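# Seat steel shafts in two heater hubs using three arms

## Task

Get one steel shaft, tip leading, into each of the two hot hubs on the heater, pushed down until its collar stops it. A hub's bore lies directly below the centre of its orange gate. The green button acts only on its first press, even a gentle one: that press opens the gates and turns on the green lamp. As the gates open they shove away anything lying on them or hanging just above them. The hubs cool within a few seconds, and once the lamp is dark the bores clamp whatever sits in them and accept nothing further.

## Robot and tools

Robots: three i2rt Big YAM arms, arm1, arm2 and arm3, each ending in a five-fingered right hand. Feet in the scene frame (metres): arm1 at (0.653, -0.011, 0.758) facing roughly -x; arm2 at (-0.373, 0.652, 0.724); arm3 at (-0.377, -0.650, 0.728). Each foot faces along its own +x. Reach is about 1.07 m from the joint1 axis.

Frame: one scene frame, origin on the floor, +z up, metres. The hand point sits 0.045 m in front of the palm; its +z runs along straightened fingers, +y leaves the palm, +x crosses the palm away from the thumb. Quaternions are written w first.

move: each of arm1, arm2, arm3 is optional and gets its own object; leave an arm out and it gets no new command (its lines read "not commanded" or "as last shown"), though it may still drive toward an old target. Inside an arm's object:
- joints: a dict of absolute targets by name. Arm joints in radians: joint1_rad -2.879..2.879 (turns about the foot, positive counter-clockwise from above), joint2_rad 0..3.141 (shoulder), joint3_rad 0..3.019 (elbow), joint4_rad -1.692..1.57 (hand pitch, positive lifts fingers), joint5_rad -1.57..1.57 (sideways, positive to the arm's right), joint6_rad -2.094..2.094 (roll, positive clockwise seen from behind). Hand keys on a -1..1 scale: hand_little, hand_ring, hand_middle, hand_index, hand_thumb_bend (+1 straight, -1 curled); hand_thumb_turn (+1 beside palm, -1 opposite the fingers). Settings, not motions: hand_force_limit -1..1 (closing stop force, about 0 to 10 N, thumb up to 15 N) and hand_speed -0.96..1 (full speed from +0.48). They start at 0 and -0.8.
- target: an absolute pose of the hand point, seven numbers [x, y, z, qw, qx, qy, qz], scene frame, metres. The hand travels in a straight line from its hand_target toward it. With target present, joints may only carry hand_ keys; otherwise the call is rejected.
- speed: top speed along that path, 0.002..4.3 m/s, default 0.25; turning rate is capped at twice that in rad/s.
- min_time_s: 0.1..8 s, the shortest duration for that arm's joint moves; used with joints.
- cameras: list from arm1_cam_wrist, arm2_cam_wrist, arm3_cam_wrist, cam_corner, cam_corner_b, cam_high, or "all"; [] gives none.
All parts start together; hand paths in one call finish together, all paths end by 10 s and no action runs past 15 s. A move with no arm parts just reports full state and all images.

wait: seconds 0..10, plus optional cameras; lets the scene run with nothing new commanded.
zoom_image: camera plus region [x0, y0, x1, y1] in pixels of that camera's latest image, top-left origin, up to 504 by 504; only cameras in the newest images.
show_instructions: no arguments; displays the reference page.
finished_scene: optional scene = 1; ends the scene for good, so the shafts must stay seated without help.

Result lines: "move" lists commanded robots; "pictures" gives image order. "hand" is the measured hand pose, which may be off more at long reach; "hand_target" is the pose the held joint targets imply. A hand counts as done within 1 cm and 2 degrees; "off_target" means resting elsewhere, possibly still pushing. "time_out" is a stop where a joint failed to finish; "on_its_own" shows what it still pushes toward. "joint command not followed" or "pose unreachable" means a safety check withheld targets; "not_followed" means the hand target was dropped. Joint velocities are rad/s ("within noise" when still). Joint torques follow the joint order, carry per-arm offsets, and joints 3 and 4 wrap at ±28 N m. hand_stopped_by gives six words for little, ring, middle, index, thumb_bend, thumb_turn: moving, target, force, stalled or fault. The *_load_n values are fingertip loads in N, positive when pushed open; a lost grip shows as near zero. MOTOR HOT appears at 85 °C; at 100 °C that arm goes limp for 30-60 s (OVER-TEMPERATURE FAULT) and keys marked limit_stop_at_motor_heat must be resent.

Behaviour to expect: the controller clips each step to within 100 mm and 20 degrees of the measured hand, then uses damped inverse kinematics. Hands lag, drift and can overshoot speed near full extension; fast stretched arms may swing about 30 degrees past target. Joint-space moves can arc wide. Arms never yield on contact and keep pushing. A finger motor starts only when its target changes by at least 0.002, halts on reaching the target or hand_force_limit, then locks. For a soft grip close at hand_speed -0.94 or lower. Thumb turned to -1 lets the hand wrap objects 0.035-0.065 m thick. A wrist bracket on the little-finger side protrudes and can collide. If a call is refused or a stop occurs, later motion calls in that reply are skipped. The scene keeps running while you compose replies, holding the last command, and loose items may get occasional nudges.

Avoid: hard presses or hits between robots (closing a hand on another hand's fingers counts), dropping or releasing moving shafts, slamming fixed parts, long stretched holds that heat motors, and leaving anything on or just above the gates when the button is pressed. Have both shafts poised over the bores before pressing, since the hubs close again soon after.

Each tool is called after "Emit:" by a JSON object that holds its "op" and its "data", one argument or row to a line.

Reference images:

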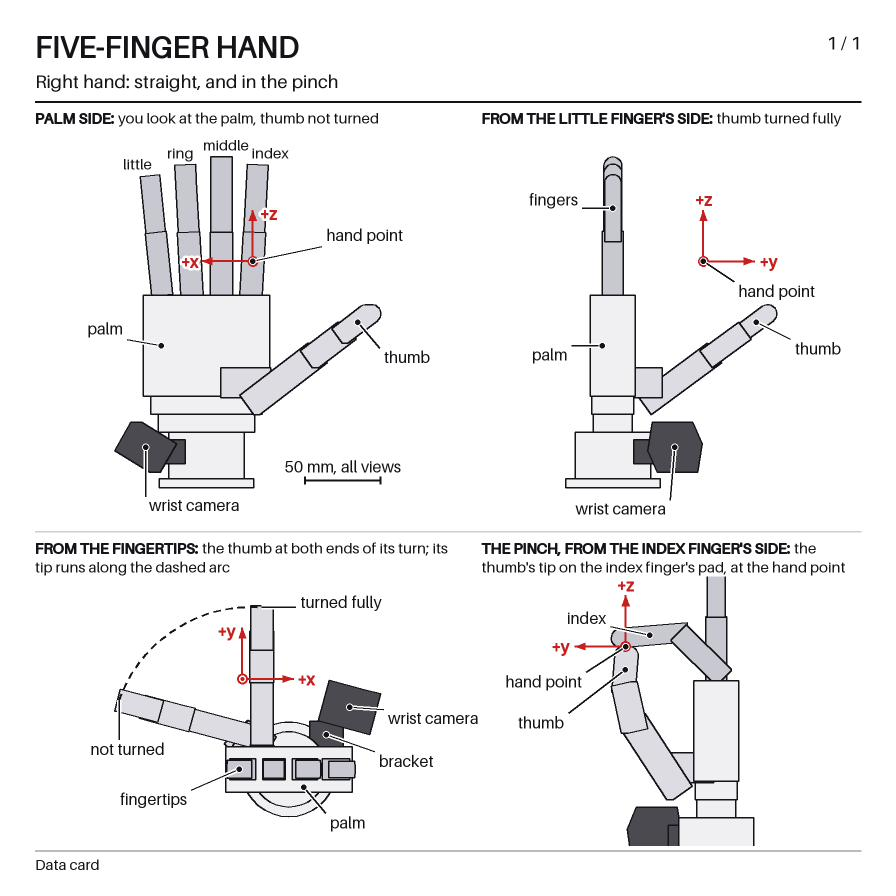

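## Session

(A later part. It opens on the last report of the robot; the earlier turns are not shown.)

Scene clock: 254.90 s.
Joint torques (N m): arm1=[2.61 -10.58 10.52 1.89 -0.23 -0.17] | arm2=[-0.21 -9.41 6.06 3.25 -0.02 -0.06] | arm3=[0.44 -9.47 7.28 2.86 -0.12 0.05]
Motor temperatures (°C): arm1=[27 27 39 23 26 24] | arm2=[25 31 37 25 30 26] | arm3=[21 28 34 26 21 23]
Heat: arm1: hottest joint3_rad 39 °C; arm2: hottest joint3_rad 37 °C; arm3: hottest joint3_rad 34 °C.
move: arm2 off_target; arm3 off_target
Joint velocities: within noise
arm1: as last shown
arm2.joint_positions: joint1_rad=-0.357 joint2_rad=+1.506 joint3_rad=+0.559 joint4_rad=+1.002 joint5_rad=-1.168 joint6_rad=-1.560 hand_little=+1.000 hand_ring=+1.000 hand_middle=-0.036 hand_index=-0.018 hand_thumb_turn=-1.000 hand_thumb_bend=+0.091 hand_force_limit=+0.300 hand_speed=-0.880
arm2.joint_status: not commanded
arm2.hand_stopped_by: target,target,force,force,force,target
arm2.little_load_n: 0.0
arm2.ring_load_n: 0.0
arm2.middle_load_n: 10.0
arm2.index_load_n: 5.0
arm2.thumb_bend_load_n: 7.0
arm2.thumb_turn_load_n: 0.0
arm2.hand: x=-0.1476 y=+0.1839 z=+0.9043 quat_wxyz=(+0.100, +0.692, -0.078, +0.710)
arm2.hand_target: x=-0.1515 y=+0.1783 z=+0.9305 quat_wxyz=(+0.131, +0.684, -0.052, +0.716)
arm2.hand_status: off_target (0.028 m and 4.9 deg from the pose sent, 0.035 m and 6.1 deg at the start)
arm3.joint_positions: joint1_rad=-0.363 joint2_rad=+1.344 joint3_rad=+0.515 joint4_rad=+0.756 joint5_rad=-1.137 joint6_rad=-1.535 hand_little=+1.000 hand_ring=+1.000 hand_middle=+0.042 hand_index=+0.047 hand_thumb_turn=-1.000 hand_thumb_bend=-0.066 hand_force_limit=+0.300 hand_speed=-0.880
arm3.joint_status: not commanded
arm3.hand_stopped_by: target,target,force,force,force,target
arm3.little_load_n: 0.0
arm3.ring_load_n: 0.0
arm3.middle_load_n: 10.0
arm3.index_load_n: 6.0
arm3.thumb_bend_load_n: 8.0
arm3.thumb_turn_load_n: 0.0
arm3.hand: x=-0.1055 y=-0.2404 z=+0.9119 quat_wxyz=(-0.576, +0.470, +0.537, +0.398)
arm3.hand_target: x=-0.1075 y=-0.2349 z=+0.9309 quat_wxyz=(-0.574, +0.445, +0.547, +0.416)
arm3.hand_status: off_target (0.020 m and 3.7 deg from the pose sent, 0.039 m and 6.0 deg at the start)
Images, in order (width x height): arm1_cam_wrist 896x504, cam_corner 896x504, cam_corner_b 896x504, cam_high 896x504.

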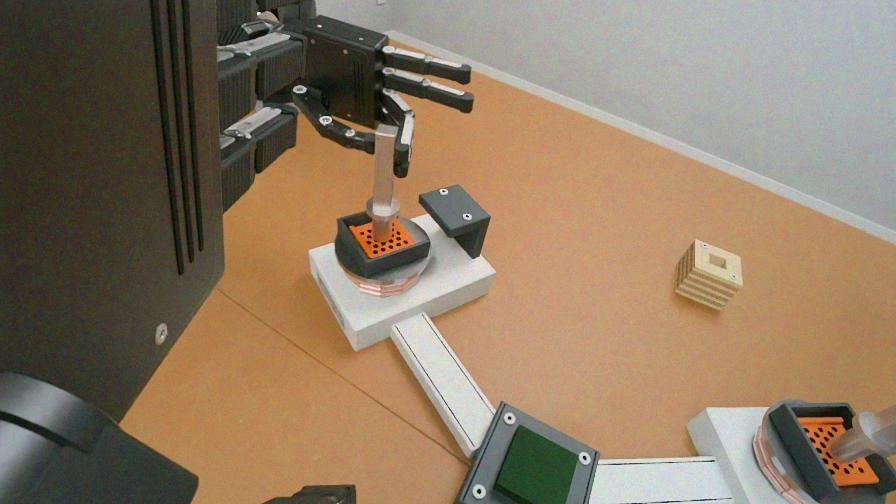

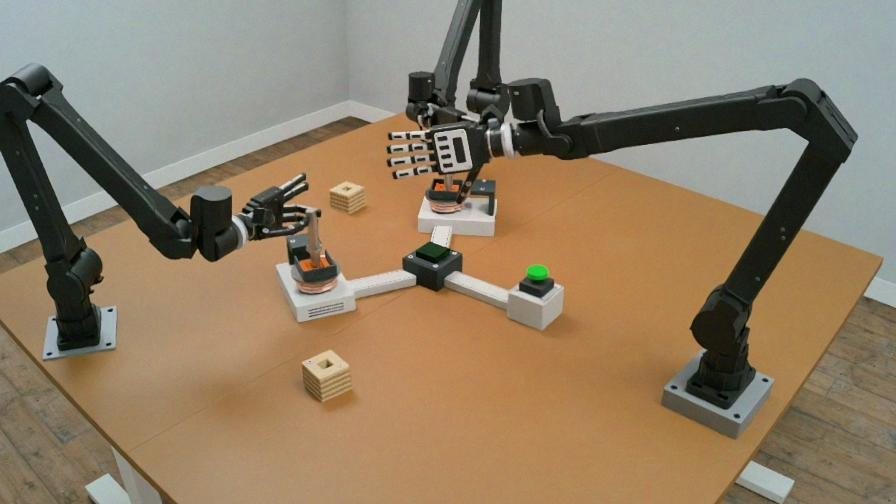

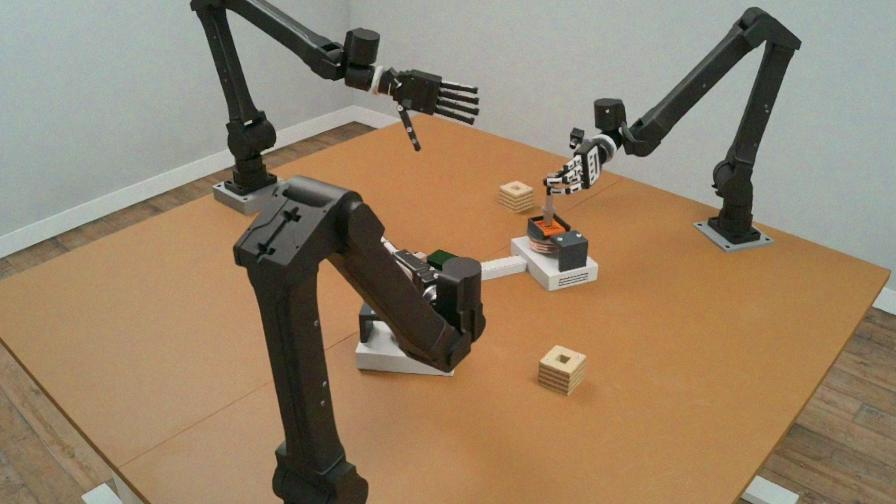

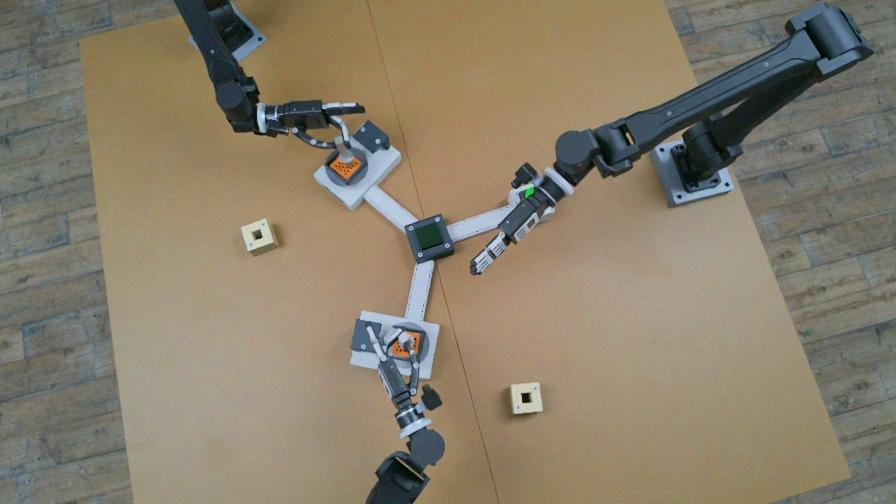

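Emit:
{"op": "move", "data": {
  "arm2": {"target":[-0.1516,0.1776,1.01,0.1308,0.6834,-0.0513,0.7165],"speed":0.15},
  "arm3": {"target":[-0.1072,-0.2346,1.01,-0.5737,0.4448,0.5470,0.4164],"speed":0.15},
  "arm1": {"target":[0.055,0.10,1.06,-0.6208,0.1983,0.7399,0.1664],"speed":0.25},
  "cameras": []
}}

Emit:
{"op": "move", "data": {
  "arm2": {"joints":{"joint1_rad":-0.374},"min_time_s":0.4},
  "arm3": {"joints":{"joint1_rad":-0.345},"min_time_s":0.4},
  "cameras": []
}}

Emit:
{"op": "move", "data": {
  "arm2": {"target":[-0.1554,0.1758,0.930,0.1337,0.6832,-0.0540,0.7160],"speed":0.2},
  "arm3": {"target":[-0.1084,-0.2338,0.930,-0.5743,0.4440,0.5477,0.4155],"speed":0.2},
  "cameras": ["arm1_cam_wrist","cam_corner","cam_corner_b","cam_high"]
}}

Emit:
{"op": "zoom_image", "data": {
  "camera": "arm1_cam_wrist",
  "region": [340, 180, 420, 260]
}}

Emit:
{"op": "zoom_image", "data": {
  "camera": "cam_corner",
  "region": [430, 165, 480, 215]
}}

Emit:
{"op": "zoom_image", "data": {
  "camera": "cam_corner",
  "region": [285, 235, 345, 295]
}}

Emit:
{"op": "zoom_image", "data": {
  "camera": "cam_corner_b",
  "region": [520, 195, 580, 255]
}}

Emit:
{"op": "zoom_image", "data": {
  "camera": "cam_high",
  "region": [330, 143, 365, 178]
}}

Emit:
{"op": "zoom_image", "data": {
  "camera": "cam_high",
  "region": [388, 325, 423, 360]
}}

Scene clock: 260.03 s.
Joint torques (N m): arm1=[1.32 -11.46 13.74 1.33 0.17 -0.02] | arm2=[0.26 -9 11.32 1.94 0.02 -0.06] | arm3=[1.08 -8.29 13.18 1.92 -0.11 -0.05]
Motor temperatures (°C): arm1=[27 27 39 23 26 24] | arm2=[25 31 37 25 30 26] | arm3=[21 28 34 26 21 23]
Heat: arm1: hottest joint3_rad 39 °C; arm2: hottest joint3_rad 37 °C; arm3: hottest joint3_rad 34 °C.
move: arm1 off_target; arm2 off_target; arm3 off_target
Joint velocities: within noise
arm1.joint_positions: joint1_rad=+0.086 joint2_rad=+1.421 joint3_rad=+1.032 joint4_rad=+0.155 joint5_rad=+0.585 joint6_rad=-1.462 hand_little=+1.000 hand_ring=+1.000 hand_middle=+1.000 hand_index=+1.000 hand_thumb_turn=+1.000 hand_thumb_bend=+1.000 hand_force_limit=+0.000 hand_speed=-0.800
arm1.joint_status: not commanded
arm1.hand_stopped_by: target,target,target,target,target,target
arm1.little_load_n: 0.0
arm1.ring_load_n: 0.0
arm1.middle_load_n: 0.0
arm1.index_load_n: 0.0
arm1.thumb_bend_load_n: 0.0
arm1.thumb_turn_load_n: 0.0
arm1.hand: x=+0.0656 y=+0.0961 z=+1.0442 quat_wxyz=(-0.612, +0.188, +0.749, +0.169)
arm1.hand_target: x=+0.0558 y=+0.0999 z=+1.0600 quat_wxyz=(-0.621, +0.198, +0.740, +0.166)
arm1.hand_status: off_target (0.019 m and 1.9 deg from the pose sent, 0.199 m and 59.3 deg at the start)
arm2.joint_positions: joint1_rad=-0.357 joint2_rad=+1.303 joint3_rad=+0.584 joint4_rad=+0.751 joint5_rad=-1.168 joint6_rad=-1.555 hand_little=+1.000 hand_ring=+1.000 hand_middle=-0.036 hand_index=-0.018 hand_thumb_turn=-1.000 hand_thumb_bend=+0.091 hand_force_limit=+0.300 hand_speed=-0.880
arm2.joint_status: not commanded
arm2.hand_stopped_by: target,target,force,force,force,target
arm2.little_load_n: 0.0
arm2.ring_load_n: 0.0
arm2.middle_load_n: 10.0
arm2.index_load_n: 5.0
arm2.thumb_bend_load_n: 6.5
arm2.thumb_turn_load_n: 0.0
arm2.hand: x=-0.1503 y=+0.1975 z=+0.9592 quat_wxyz=(+0.090, +0.694, -0.087, +0.709)
arm2.hand_target: x=-0.1526 y=+0.1814 z=+1.0099 quat_wxyz=(+0.131, +0.683, -0.051, +0.716)
arm2.hand_status: off_target (0.055 m and 6.4 deg from the pose sent, 0.106 m and 4.8 deg at the start)
arm3.joint_positions: joint1_rad=-0.363 joint2_rad=+1.157 joint3_rad=+0.554 joint4_rad=+0.485 joint5_rad=-1.136 joint6_rad=-1.531 hand_little=+1.000 hand_ring=+1.000 hand_middle=+0.042 hand_index=+0.047 hand_thumb_turn=-1.000 hand_thumb_bend=-0.066 hand_force_limit=+0.300 hand_speed=-0.880
arm3.joint_status: not commanded
arm3.hand_stopped_by: target,target,force,force,force,target
arm3.little_load_n: 0.0
arm3.ring_load_n: 0.0
arm3.middle_load_n: 10.0
arm3.index_load_n: 6.0
arm3.thumb_bend_load_n: 8.0
arm3.thumb_turn_load_n: 0.5
arm3.hand: x=-0.1179 y=-0.2515 z=+0.9574 quat_wxyz=(-0.580, +0.486, +0.532, +0.381)
arm3.hand_target: x=-0.1101 y=-0.2381 z=+1.0099 quat_wxyz=(-0.574, +0.445, +0.547, +0.417)
arm3.hand_status: off_target (0.056 m and 6.5 deg from the pose sent, 0.098 m and 3.8 deg at the start)

Scene clock: 260.77 s.
Joint torques (N m): arm1=[1.26 -11.46 13.72 1.33 0.16 -0.02] | arm2=[-0.03 -8.29 11.15 2 0.02 -0.12] | arm3=[0.91 -8.41 12.96 1.68 -0.12 0]
Motor temperatures (°C): arm1=[27 27 39 23 26 24] | arm2=[25 31 37 25 30 26] | arm3=[21 28 35 26 21 23]
Heat: arm1: hottest joint3_rad 39 °C; arm2: hottest joint3_rad 37 °C; arm3: hottest joint3_rad 35 °C.
move: arm2 done; arm3 done
Joint velocities: within noise
arm1: as last shown
arm1.hand: x=+0.0656 y=+0.0961 z=+1.0441 quat_wxyz=(-0.612, +0.188, +0.749, +0.169)
arm2.joint_positions: joint1_rad=-0.365 joint2_rad=+1.303 joint3_rad=+0.584 joint4_rad=+0.751 joint5_rad=-1.168 joint6_rad=-1.555 hand_little=+1.000 hand_ring=+1.000 hand_middle=-0.036 hand_index=-0.018 hand_thumb_turn=-1.000 hand_thumb_bend=+0.091 hand_force_limit=+0.300 hand_speed=-0.880
arm2.joint_status: all done
arm2.hand_stopped_by: target,target,force,force,force,target
arm2.little_load_n: 0.0
arm2.ring_load_n: 0.0
arm2.middle_load_n: 9.5
arm2.index_load_n: 5.0
arm2.thumb_bend_load_n: 6.5
arm2.thumb_turn_load_n: 0.0
arm2.hand: x=-0.1537 y=+0.1958 z=+0.9591 quat_wxyz=(+0.093, +0.694, -0.090, +0.708)
arm2.hand_target: x=-0.1563 y=+0.1797 z=+1.0098 quat_wxyz=(+0.134, +0.683, -0.054, +0.716)
arm2.hand_status: not commanded
arm3.joint_positions: joint1_rad=-0.360 joint2_rad=+1.157 joint3_rad=+0.554 joint4_rad=+0.485 joint5_rad=-1.136 joint6_rad=-1.531 hand_little=+1.000 hand_ring=+1.000 hand_middle=+0.042 hand_index=+0.047 hand_thumb_turn=-1.000 hand_thumb_bend=-0.066 hand_force_limit=+0.300 hand_speed=-0.880
arm3.joint_status: all done
arm3.hand_stopped_by: target,target,force,force,force,target
arm3.little_load_n: 0.0
arm3.ring_load_n: 0.0
arm3.middle_load_n: 10.0
arm3.index_load_n: 6.0
arm3.thumb_bend_load_n: 8.0
arm3.thumb_turn_load_n: 0.5
arm3.hand: x=-0.1191 y=-0.2507 z=+0.9574 quat_wxyz=(-0.580, +0.485, +0.532, +0.380)
arm3.hand_target: x=-0.1117 y=-0.2371 z=+1.0100 quat_wxyz=(-0.575, +0.444, +0.547, +0.416)
arm3.hand_status: not commanded

Scene clock: 261.97 s.
Joint torques (N m): arm1=[1.32 -11.52 13.72 1.33 0.17 -0.02] | arm2=[0.15 -9.11 6.01 3.1 -0.02 -0.1] | arm3=[0.97 -9.17 7.16 2.73 -0.09 -0.01]
Motor temperatures (°C): arm1=[27 27 38 23 26 24] | arm2=[25 31 37 25 30 26] | arm3=[21 28 35 26 21 23]
Heat: arm1: hottest joint3_rad 38 °C; arm2: hottest joint3_rad 37 °C; arm3: hottest joint3_rad 35 °C.
move: arm2 off_target; arm3 off_target
Joint velocities: within noise
arm1: as last shown
arm2.joint_positions: joint1_rad=-0.366 joint2_rad=+1.509 joint3_rad=+0.559 joint4_rad=+1.006 joint5_rad=-1.168 joint6_rad=-1.560 hand_little=+1.000 hand_ring=+1.000 hand_middle=-0.036 hand_index=-0.018 hand_thumb_turn=-1.000 hand_thumb_bend=+0.091 hand_force_limit=+0.300 hand_speed=-0.880
arm2.joint_status: not commanded
arm2.hand_stopped_by: target,target,force,force,force,target
arm2.little_load_n: 0.0
arm2.ring_load_n: 0.0
arm2.middle_load_n: 10.0
arm2.index_load_n: 5.0
arm2.thumb_bend_load_n: 7.0
arm2.thumb_turn_load_n: -0.5
arm2.hand: x=-0.1514 y=+0.1819 z=+0.9040 quat_wxyz=(+0.103, +0.692, -0.080, +0.710)
arm2.hand_target: x=-0.1554 y=+0.1763 z=+0.9297 quat_wxyz=(+0.134, +0.684, -0.054, +0.715)
arm2.hand_status: off_target (0.027 m and 4.8 deg from the pose sent, 0.035 m and 6.4 deg at the start)
arm3.joint_positions: joint1_rad=-0.360 joint2_rad=+1.347 joint3_rad=+0.515 joint4_rad=+0.760 joint5_rad=-1.137 joint6_rad=-1.536 hand_little=+1.000 hand_ring=+1.000 hand_middle=+0.042 hand_index=+0.047 hand_thumb_turn=-1.000 hand_thumb_bend=-0.066 hand_force_limit=+0.300 hand_speed=-0.880
arm3.joint_status: not commanded
arm3.hand_stopped_by: target,target,force,force,force,target
arm3.little_load_n: 0.0
arm3.ring_load_n: 0.0
arm3.middle_load_n: 10.0
arm3.index_load_n: 6.0
arm3.thumb_bend_load_n: 8.0
arm3.thumb_turn_load_n: 0.5
arm3.hand: x=-0.1065 y=-0.2394 z=+0.9114 quat_wxyz=(-0.577, +0.469, +0.538, +0.397)
arm3.hand_target: x=-0.1086 y=-0.2341 z=+0.9298 quat_wxyz=(-0.574, +0.444, +0.548, +0.416)
arm3.hand_status: off_target (0.019 m and 3.7 deg from the pose sent, 0.034 m and 6.5 deg at the start)
Images, in order (width x height): arm1_cam_wrist 896x504, cam_corner 896x504, cam_corner_b 896x504, cam_high 896x504.

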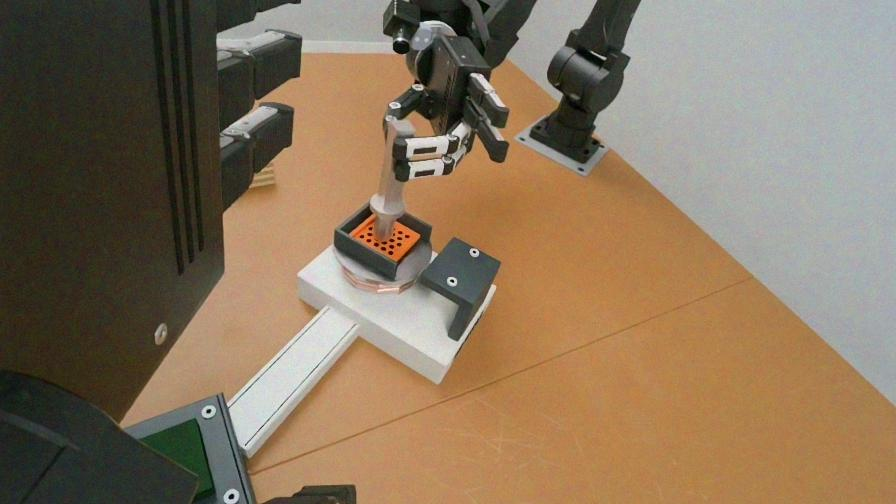

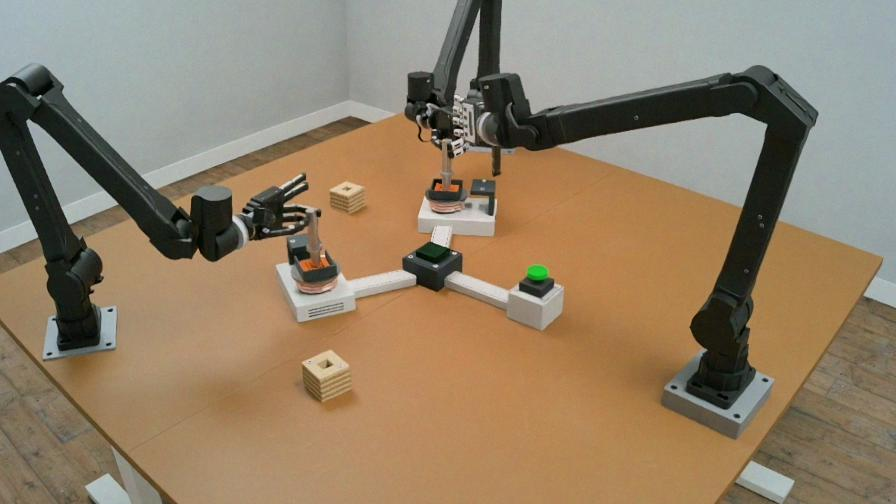

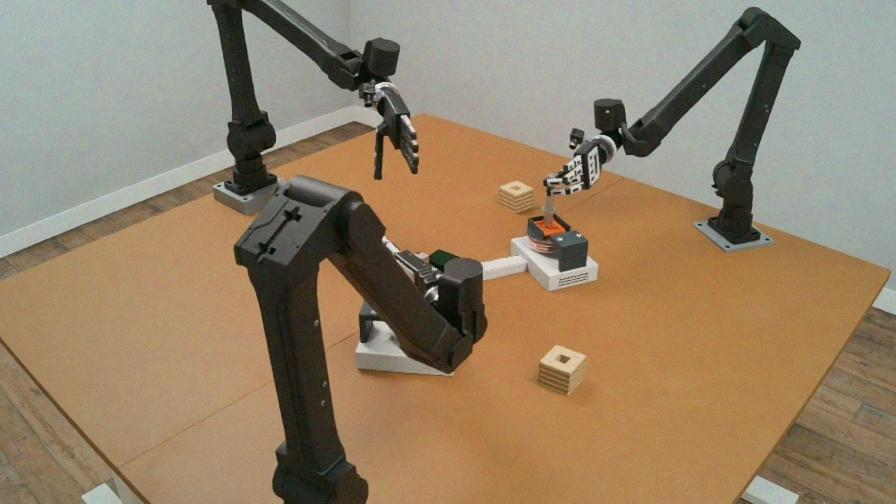

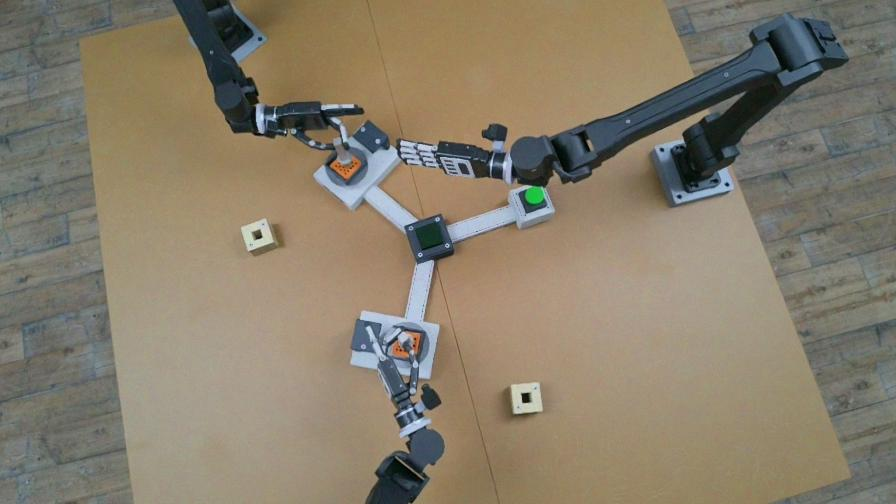

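Scaled by 6.300 from the camera's image (finer frame: 1280x720).

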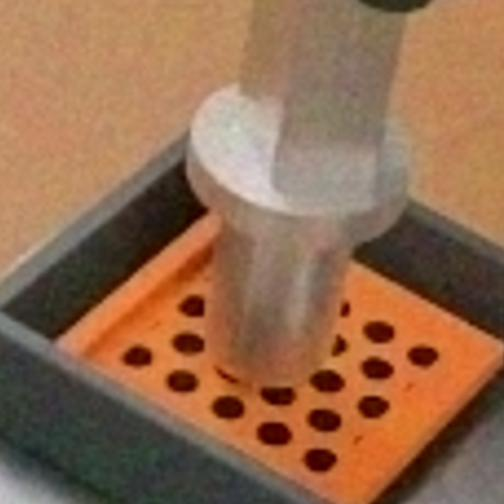

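Scaled by 10.080 from the camera's image (finer frame: 1280x720).

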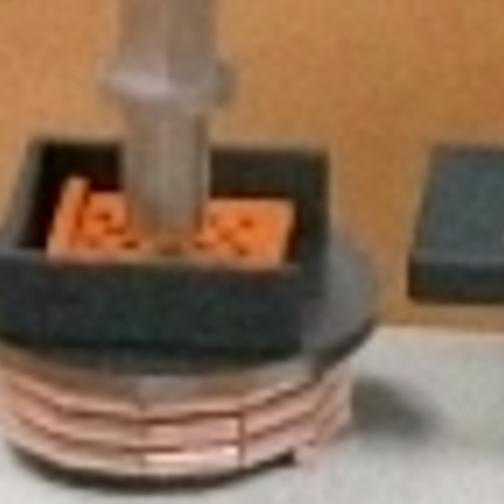

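Scaled by 8.400 from the camera's image (finer frame: 1280x720).

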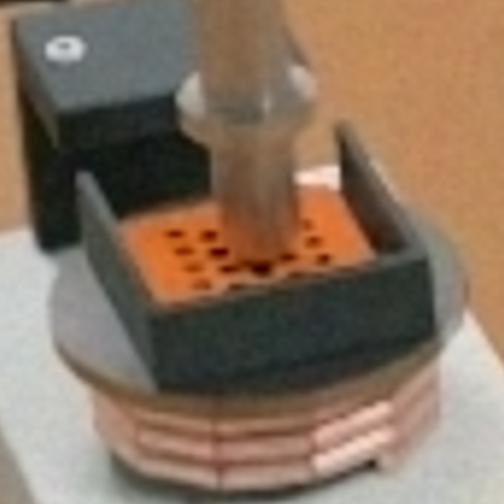

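Scaled by 8.400 from the camera's image (finer frame: 1280x720).

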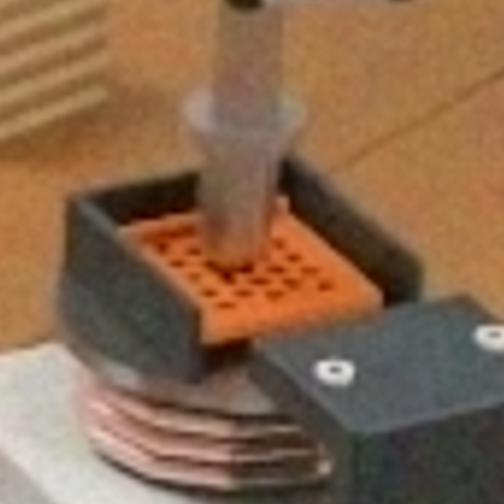

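Scaled by 14.400 from the camera's image (finer frame: 1280x720).

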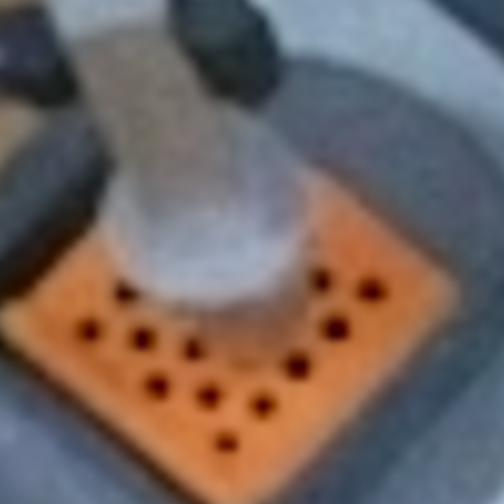

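Scaled by 14.400 from the camera's image (finer frame: 1280x720).

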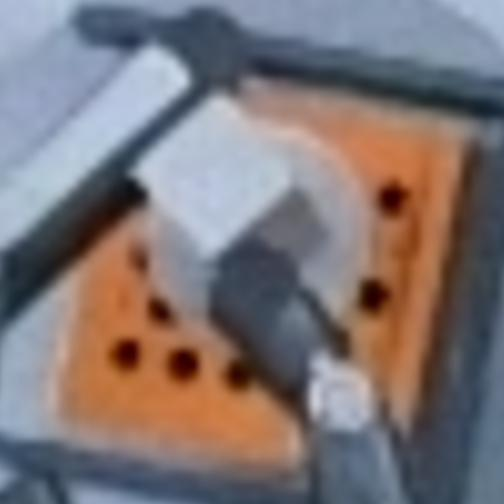

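Emit:
{"op": "move", "data": {
  "arm1": {"target":[0.251,0.0715,0.97,0,0,1,0],"speed":0.5},
  "arm2": {"target":[-0.1554,0.1758,1.01,0.1337,0.6832,-0.0540,0.7160],"speed":0.15},
  "arm3": {"target":[-0.1084,-0.2338,1.01,-0.5743,0.4440,0.5477,0.4155],"speed":0.15},
  "cameras": ["cam_high","cam_corner","arm1_cam_wrist"]
}}

Scene clock: 266.00 s.
Joint torques (N m): arm1=[1.14 -11.4 12.41 -0.65 -0.14 -0.14] | arm2=[0.38 -8.35 11.15 1.92 0.02 -0.12] | arm3=[0.97 -8.29 12.97 1.74 -0.11 -0.06]
Motor temperatures (°C): arm1=[27 27 38 23 26 24] | arm2=[25 31 37 25 30 26] | arm3=[21 28 35 26 21 23]
Heat: arm1: hottest joint3_rad 38 °C; arm2: hottest joint3_rad 37 °C; arm3: hottest joint3_rad 35 °C.
move: arm1 off_target; arm2 off_target; arm3 off_target
Joint velocities: within noise
arm1.joint_positions: joint1_rad=-0.036 joint2_rad=+1.466 joint3_rad=+1.344 joint4_rad=-1.473 joint5_rad=+0.002 joint6_rad=-1.611 hand_little=+1.000 hand_ring=+1.000 hand_middle=+1.000 hand_index=+1.000 hand_thumb_turn=+1.000 hand_thumb_bend=+1.000 hand_force_limit=+0.000 hand_speed=-0.800
arm1.joint_status: not commanded
arm1.hand_stopped_by: target,target,target,target,target,target
arm1.little_load_n: 0.0
arm1.ring_load_n: 0.0
arm1.middle_load_n: 0.0
arm1.index_load_n: -0.5
arm1.thumb_bend_load_n: 0.0
arm1.thumb_turn_load_n: 0.0
arm1.hand: x=+0.2618 y=+0.0672 z=+0.9582 quat_wxyz=(+0.012, +0.000, +1.000, +0.001)
arm1.hand_target: x=+0.2516 y=+0.0715 z=+0.9700 quat_wxyz=(+0.000, +0.000, +1.000, +0.000)
arm1.hand_status: off_target (0.017 m and 1.4 deg from the pose sent, 0.201 m and 83.0 deg at the start)
arm2.joint_positions: joint1_rad=-0.366 joint2_rad=+1.302 joint3_rad=+0.586 joint4_rad=+0.751 joint5_rad=-1.168 joint6_rad=-1.554 hand_little=+1.000 hand_ring=+1.000 hand_middle=-0.036 hand_index=-0.018 hand_thumb_turn=-1.000 hand_thumb_bend=+0.091 hand_force_limit=+0.300 hand_speed=-0.880
arm2.joint_status: not commanded
arm2.hand_stopped_by: target,target,force,force,force,target
arm2.little_load_n: 0.0
arm2.ring_load_n: 0.0
arm2.middle_load_n: 10.0
arm2.index_load_n: 5.0
arm2.thumb_bend_load_n: 7.0
arm2.thumb_turn_load_n: 0.0
arm2.hand: x=-0.1540 y=+0.1954 z=+0.9603 quat_wxyz=(+0.094, +0.694, -0.089, +0.708)
arm2.hand_target: x=-0.1564 y=+0.1794 z=+1.0100 quat_wxyz=(+0.134, +0.683, -0.054, +0.716)
arm2.hand_status: off_target (0.053 m and 6.3 deg from the pose sent, 0.106 m and 4.8 deg at the start)
arm3.joint_positions: joint1_rad=-0.360 joint2_rad=+1.157 joint3_rad=+0.556 joint4_rad=+0.485 joint5_rad=-1.136 joint6_rad=-1.530 hand_little=+1.000 hand_ring=+1.000 hand_middle=+0.042 hand_index=+0.047 hand_thumb_turn=-1.000 hand_thumb_bend=-0.066 hand_force_limit=+0.300 hand_speed=-0.880
arm3.joint_status: not commanded
arm3.hand_stopped_by: target,target,force,force,force,target
arm3.little_load_n: 0.0
arm3.ring_load_n: 0.0
arm3.middle_load_n: 10.0
arm3.index_load_n: 6.0
arm3.thumb_bend_load_n: 7.5
arm3.thumb_turn_load_n: 0.5
arm3.hand: x=-0.1188 y=-0.2504 z=+0.9585 quat_wxyz=(-0.580, +0.485, +0.532, +0.380)
arm3.hand_target: x=-0.1112 y=-0.2372 z=+1.0100 quat_wxyz=(-0.575, +0.444, +0.547, +0.416)
arm3.hand_status: off_target (0.055 m and 6.4 deg from the pose sent, 0.099 m and 3.7 deg at the start)
pictures: arm1_cam_wrist, cam_corner, cam_high
Images, in order (width x height): arm1_cam_wrist 896x504, cam_corner 896x504, cam_high 896x504.

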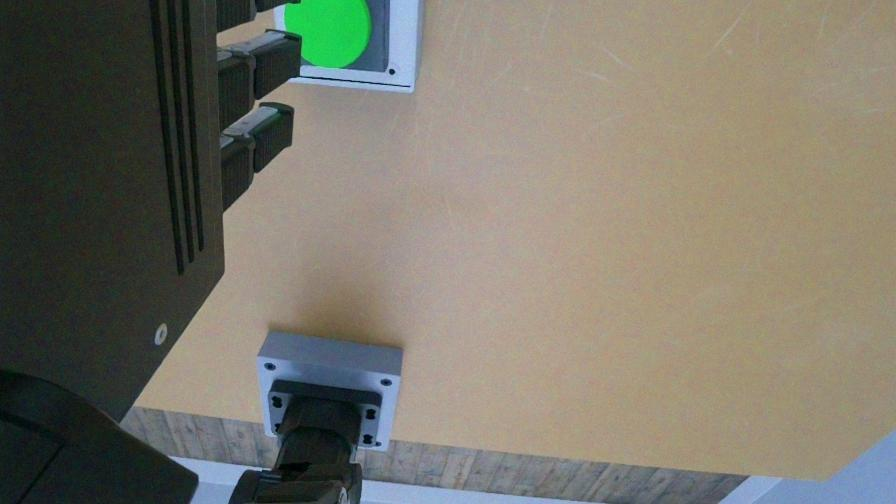

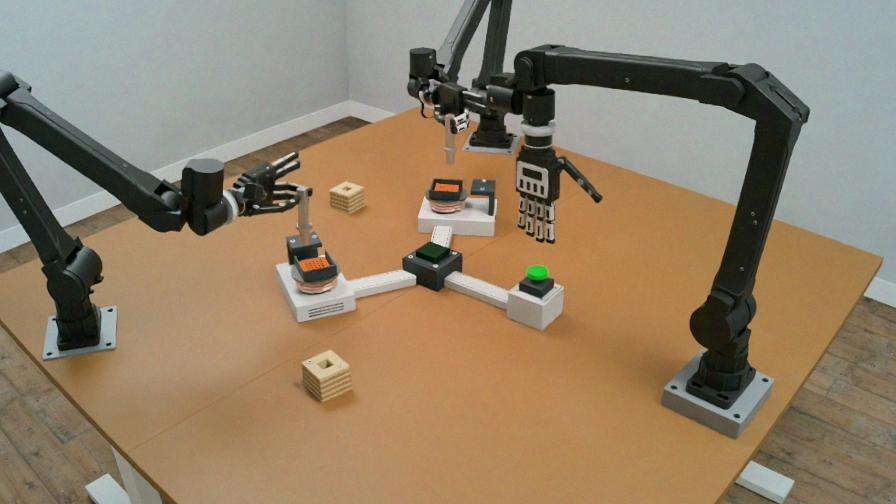

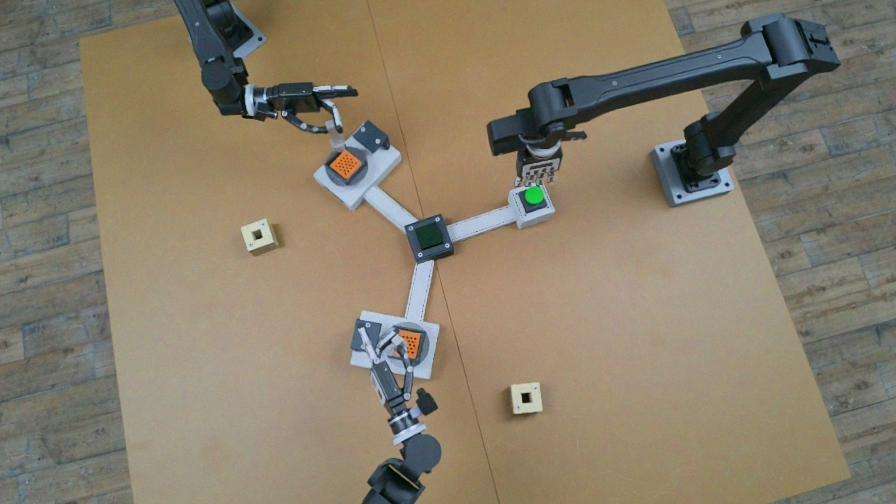

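Emit:
{"op": "move", "data": {
  "arm1": {"target":[0.251,0.079,0.912,0,0,1,0],"speed":0.2},
  "cameras": ["cam_high","cam_corner","arm1_cam_wrist"]
}}

Emit:
{"op": "zoom_image", "data": {
  "camera": "cam_corner",
  "region": [490, 200, 590, 330]
}}

Emit:
{"op": "zoom_image", "data": {
  "camera": "cam_high",
  "region": [495, 150, 575, 230]
}}

Scene clock: 267.27 s.
Joint torques (N m): arm1=[1.26 -11.87 9.24 0.31 -0.13 -0.15] | arm2=[-0.32 -8 11.14 1.85 0.01 -0.14] | arm3=[0.56 -8.29 12.97 1.72 -0.08 -0.05]
Motor temperatures (°C): arm1=[27 27 38 23 26 24] | arm2=[25 31 38 25 30 26] | arm3=[21 28 36 26 21 23]
Heat: arm1: hottest joint3_rad 38 °C; arm2: hottest joint3_rad 38 °C; arm3: hottest joint3_rad 36 °C.
move: arm1 done
Joint velocities: within noise
arm1.joint_positions: joint1_rad=-0.054 joint2_rad=+1.495 joint3_rad=+1.255 joint4_rad=-1.342 joint5_rad=+0.001 joint6_rad=-1.629 hand_little=+1.000 hand_ring=+1.000 hand_middle=+1.000 hand_index=+1.000 hand_thumb_turn=+1.000 hand_thumb_bend=+1.000 hand_force_limit=+0.000 hand_speed=-0.800
arm1.joint_status: not commanded
arm1.hand_stopped_by: target,target,target,target,target,target
arm1.little_load_n: 0.0
arm1.ring_load_n: 0.0
arm1.middle_load_n: 0.0
arm1.index_load_n: 0.0
arm1.thumb_bend_load_n: 0.0
arm1.thumb_turn_load_n: 0.0
arm1.hand: x=+0.2558 y=+0.0750 z=+0.9125 quat_wxyz=(+0.006, +0.000, +1.000, +0.001)
arm1.hand_target: x=+0.2511 y=+0.0789 z=+0.9121 quat_wxyz=(+0.000, +0.000, +1.000, +0.000)
arm1.hand_status: done (0.006 m and 0.7 deg from the pose sent, 0.049 m and 1.4 deg at the start)
arm2, arm3: as last shown
arm3.thumb_bend_load_n: 8.0
pictures: arm1_cam_wrist, cam_corner, cam_high
Images, in order (width x height): arm1_cam_wrist 896x504, cam_corner 896x504, cam_high 896x504.

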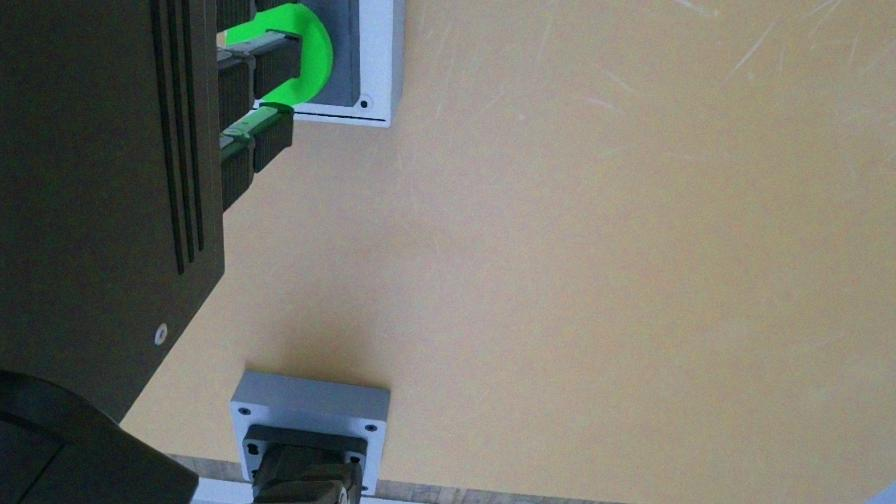

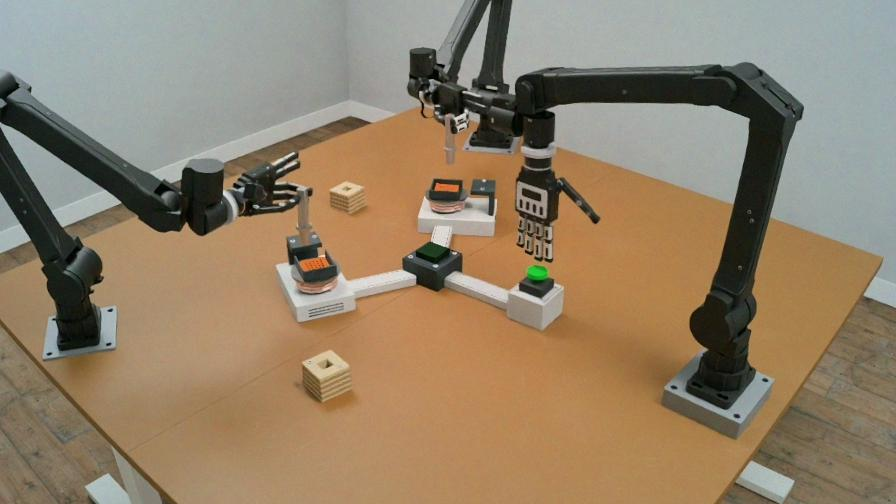

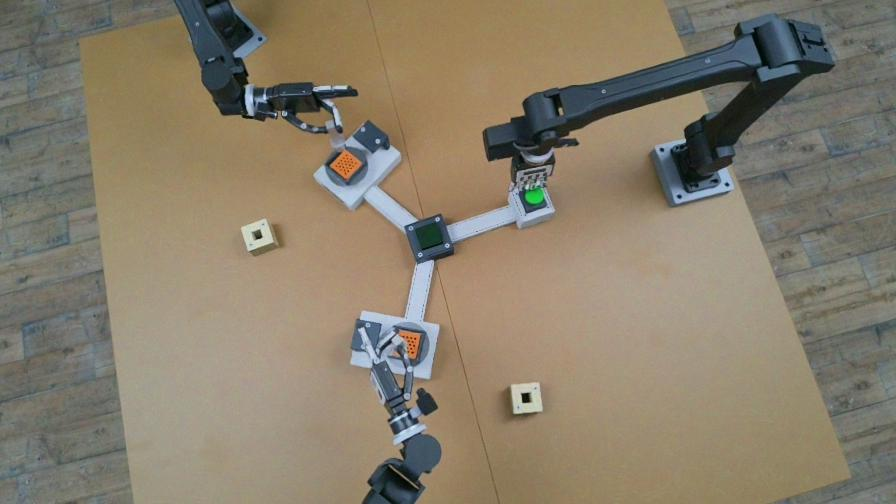

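Scaled by 3.877 from the camera's image (finer frame: 1280x720).

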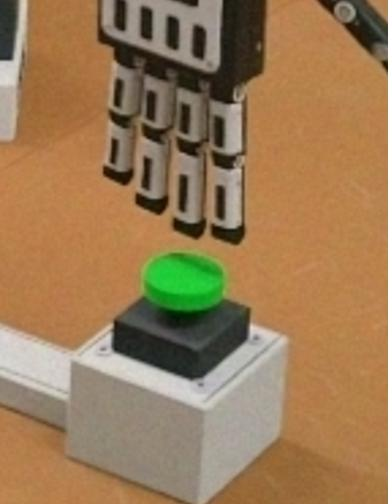

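Scaled by 6.300 from the camera's image (finer frame: 1280x720).

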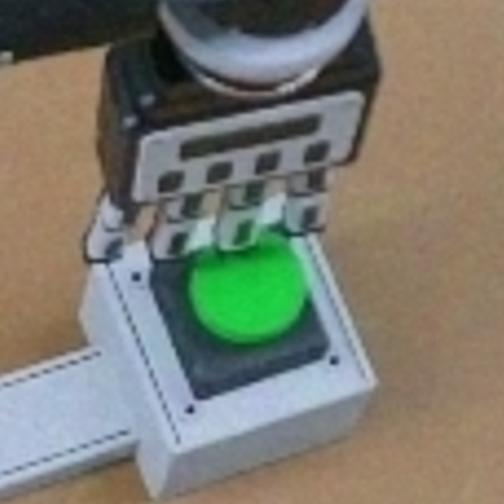

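Emit:
{"op": "move", "data": {
  "arm1": {"target":[0.251,0.079,0.868,0,0,1,0],"speed":0.15},
  "cameras": ["cam_high","cam_corner"]
}}

Scene clock: 268.67 s.
Joint torques (N m): arm1=[1.26 -9.29 6.71 1.91 -0.13 -0.15] | arm2=[-0.56 -8.35 11.22 1.87 0.01 -0.11] | arm3=[0.62 -8.64 12.89 1.66 -0.1 -0.04]
Motor temperatures (°C): arm1=[27 27 38 23 26 24] | arm2=[25 31 38 25 30 26] | arm3=[21 28 36 26 21 23]
Heat: arm1: hottest joint3_rad 38 °C; arm2: hottest joint3_rad 38 °C; arm3: hottest joint3_rad 36 °C.
move: arm1 off_target
Joint velocities: within noise
arm1.joint_positions: joint1_rad=-0.054 joint2_rad=+1.495 joint3_rad=+1.200 joint4_rad=-1.261 joint5_rad=+0.001 joint6_rad=-1.629 hand_little=+1.000 hand_ring=+1.000 hand_middle=+1.000 hand_index=+1.000 hand_thumb_turn=+1.000 hand_thumb_bend=+1.000 hand_force_limit=+0.000 hand_speed=-0.800
arm1.joint_status: not commanded
arm1.hand_stopped_by: target,target,target,target,target,target
arm1.little_load_n: 0.0
arm1.ring_load_n: 0.0
arm1.middle_load_n: 0.0
arm1.index_load_n: 0.0
arm1.thumb_bend_load_n: 0.0
arm1.thumb_turn_load_n: 0.0
arm1.hand: x=+0.2540 y=+0.0751 z=+0.8916 quat_wxyz=(-0.008, +0.000, +1.000, +0.002)
arm1.hand_target: x=+0.2521 y=+0.0787 z=+0.8689 quat_wxyz=(+0.000, +0.000, +1.000, +0.000)
arm1.hand_status: off_target (0.024 m and 0.9 deg from the pose sent, 0.045 m and 0.7 deg at the start)
arm2, arm3: as last shown
pictures: cam_corner, cam_high
Images, in order (width x height): cam_corner 896x504, cam_high 896x504.

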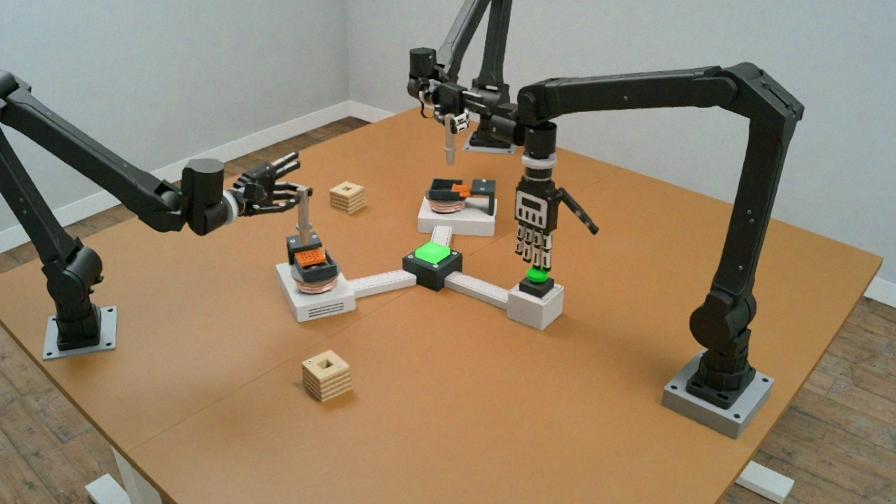

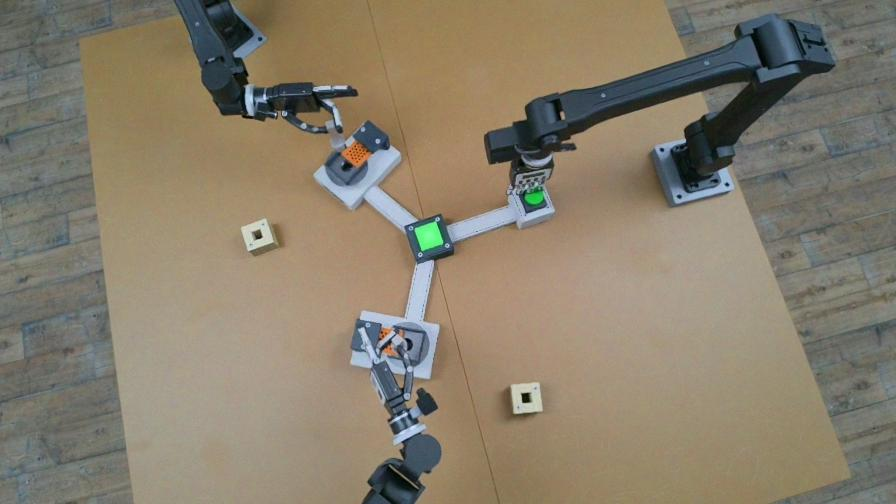

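Emit:
{"op": "move", "data": {
  "arm2": {"target":[-0.1554,0.1758,0.864,0.1337,0.6832,-0.0540,0.7160],"speed":0.22},
  "arm3": {"target":[-0.1084,-0.2338,0.868,-0.5743,0.4440,0.5477,0.4155],"speed":0.22},
  "cameras": ["cam_high","cam_corner","cam_corner_b"]
}}

Scene clock: 270.47 s.
Joint torques (N m): arm1=[1.26 -9.29 6.71 1.89 -0.14 -0.15] | arm2=[0.26 -8.29 4.21 2.99 0.24 -0.08] | arm3=[0.97 -9 5.07 2.48 0.01 -0.02]
Motor temperatures (°C): arm1=[27 27 38 23 26 24] | arm2=[25 31 38 25 30 26] | arm3=[21 28 36 26 21 23]
Heat: arm1: hottest joint3_rad 38 °C; arm2: hottest joint3_rad 38 °C; arm3: hottest joint3_rad 36 °C.
move: arm2 off_target; arm3 done
Joint velocities: within noise
arm1: as last shown
arm2.joint_positions: joint1_rad=-0.372 joint2_rad=+1.709 joint3_rad=+0.535 joint4_rad=+1.264 joint5_rad=-1.176 joint6_rad=-1.562 hand_little=+1.000 hand_ring=+1.000 hand_middle=-0.036 hand_index=-0.018 hand_thumb_turn=-1.000 hand_thumb_bend=+0.091 hand_force_limit=+0.300 hand_speed=-0.880
arm2.joint_status: not commanded
arm2.hand_stopped_by: target,target,force,force,force,target
arm2.little_load_n: 0.0
arm2.ring_load_n: 0.0
arm2.middle_load_n: 12.5
arm2.index_load_n: 3.0
arm2.thumb_bend_load_n: 5.0
arm2.thumb_turn_load_n: -1.5
arm2.hand: x=-0.1529 y=+0.1812 z=+0.8527 quat_wxyz=(+0.115, +0.689, -0.067, +0.713)
arm2.hand_target: x=-0.1553 y=+0.1760 z=+0.8639 quat_wxyz=(+0.134, +0.684, -0.054, +0.716)
arm2.hand_status: off_target (0.013 m and 2.7 deg from the pose sent, 0.098 m and 6.3 deg at the start)
arm3.joint_positions: joint1_rad=-0.359 joint2_rad=+1.538 joint3_rad=+0.471 joint4_rad=+1.022 joint5_rad=-1.143 joint6_rad=-1.537 hand_little=+1.000 hand_ring=+1.000 hand_middle=+0.042 hand_index=+0.047 hand_thumb_turn=-1.000 hand_thumb_bend=-0.066 hand_force_limit=+0.300 hand_speed=-0.880
arm3.joint_status: not commanded
arm3.hand_stopped_by: target,target,force,force,force,target
arm3.little_load_n: 0.0
arm3.ring_load_n: 0.0
arm3.middle_load_n: 12.0
arm3.index_load_n: 4.5
arm3.thumb_bend_load_n: 6.5
arm3.thumb_turn_load_n: 0.0
arm3.hand: x=-0.1074 y=-0.2376 z=+0.8615 quat_wxyz=(-0.576, +0.457, +0.543, +0.406)
arm3.hand_target: x=-0.1085 y=-0.2339 z=+0.8680 quat_wxyz=(-0.574, +0.444, +0.548, +0.415)
arm3.hand_status: done (0.008 m and 2.0 deg from the pose sent, 0.093 m and 6.4 deg at the start)
pictures: cam_corner, cam_corner_b, cam_high
Images, in order (width x height): cam_corner 896x504, cam_corner_b 896x504, cam_high 896x504.

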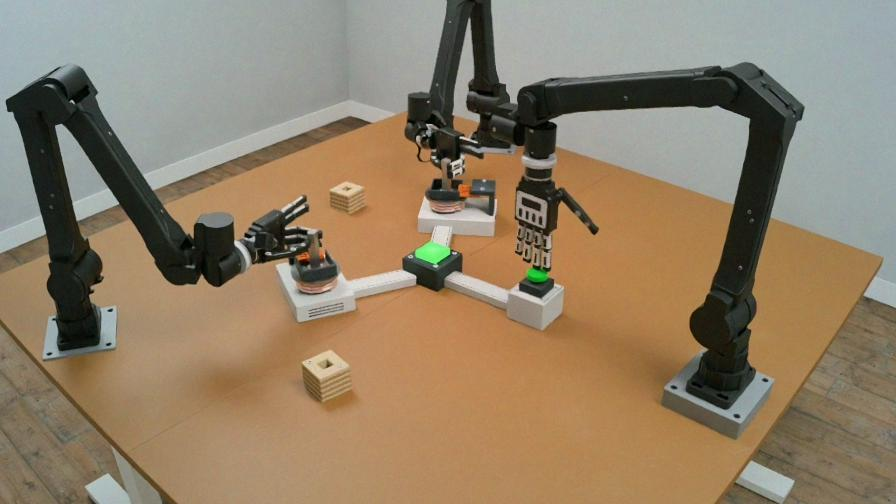

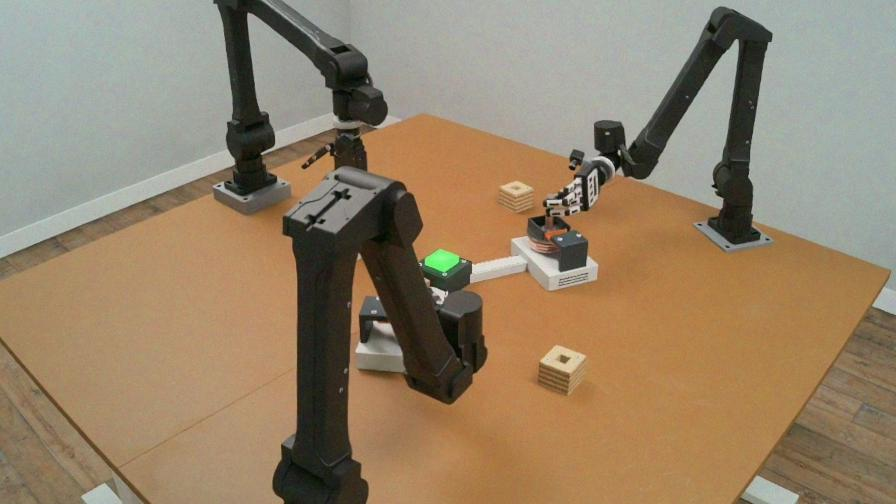

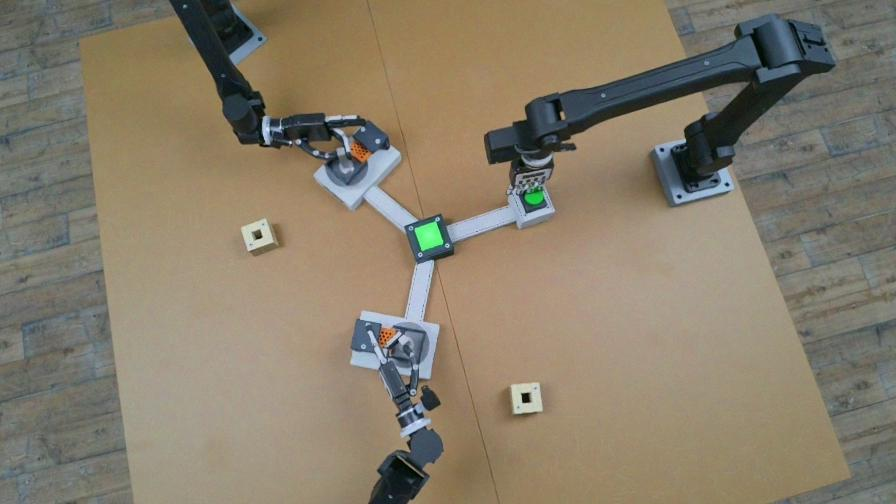

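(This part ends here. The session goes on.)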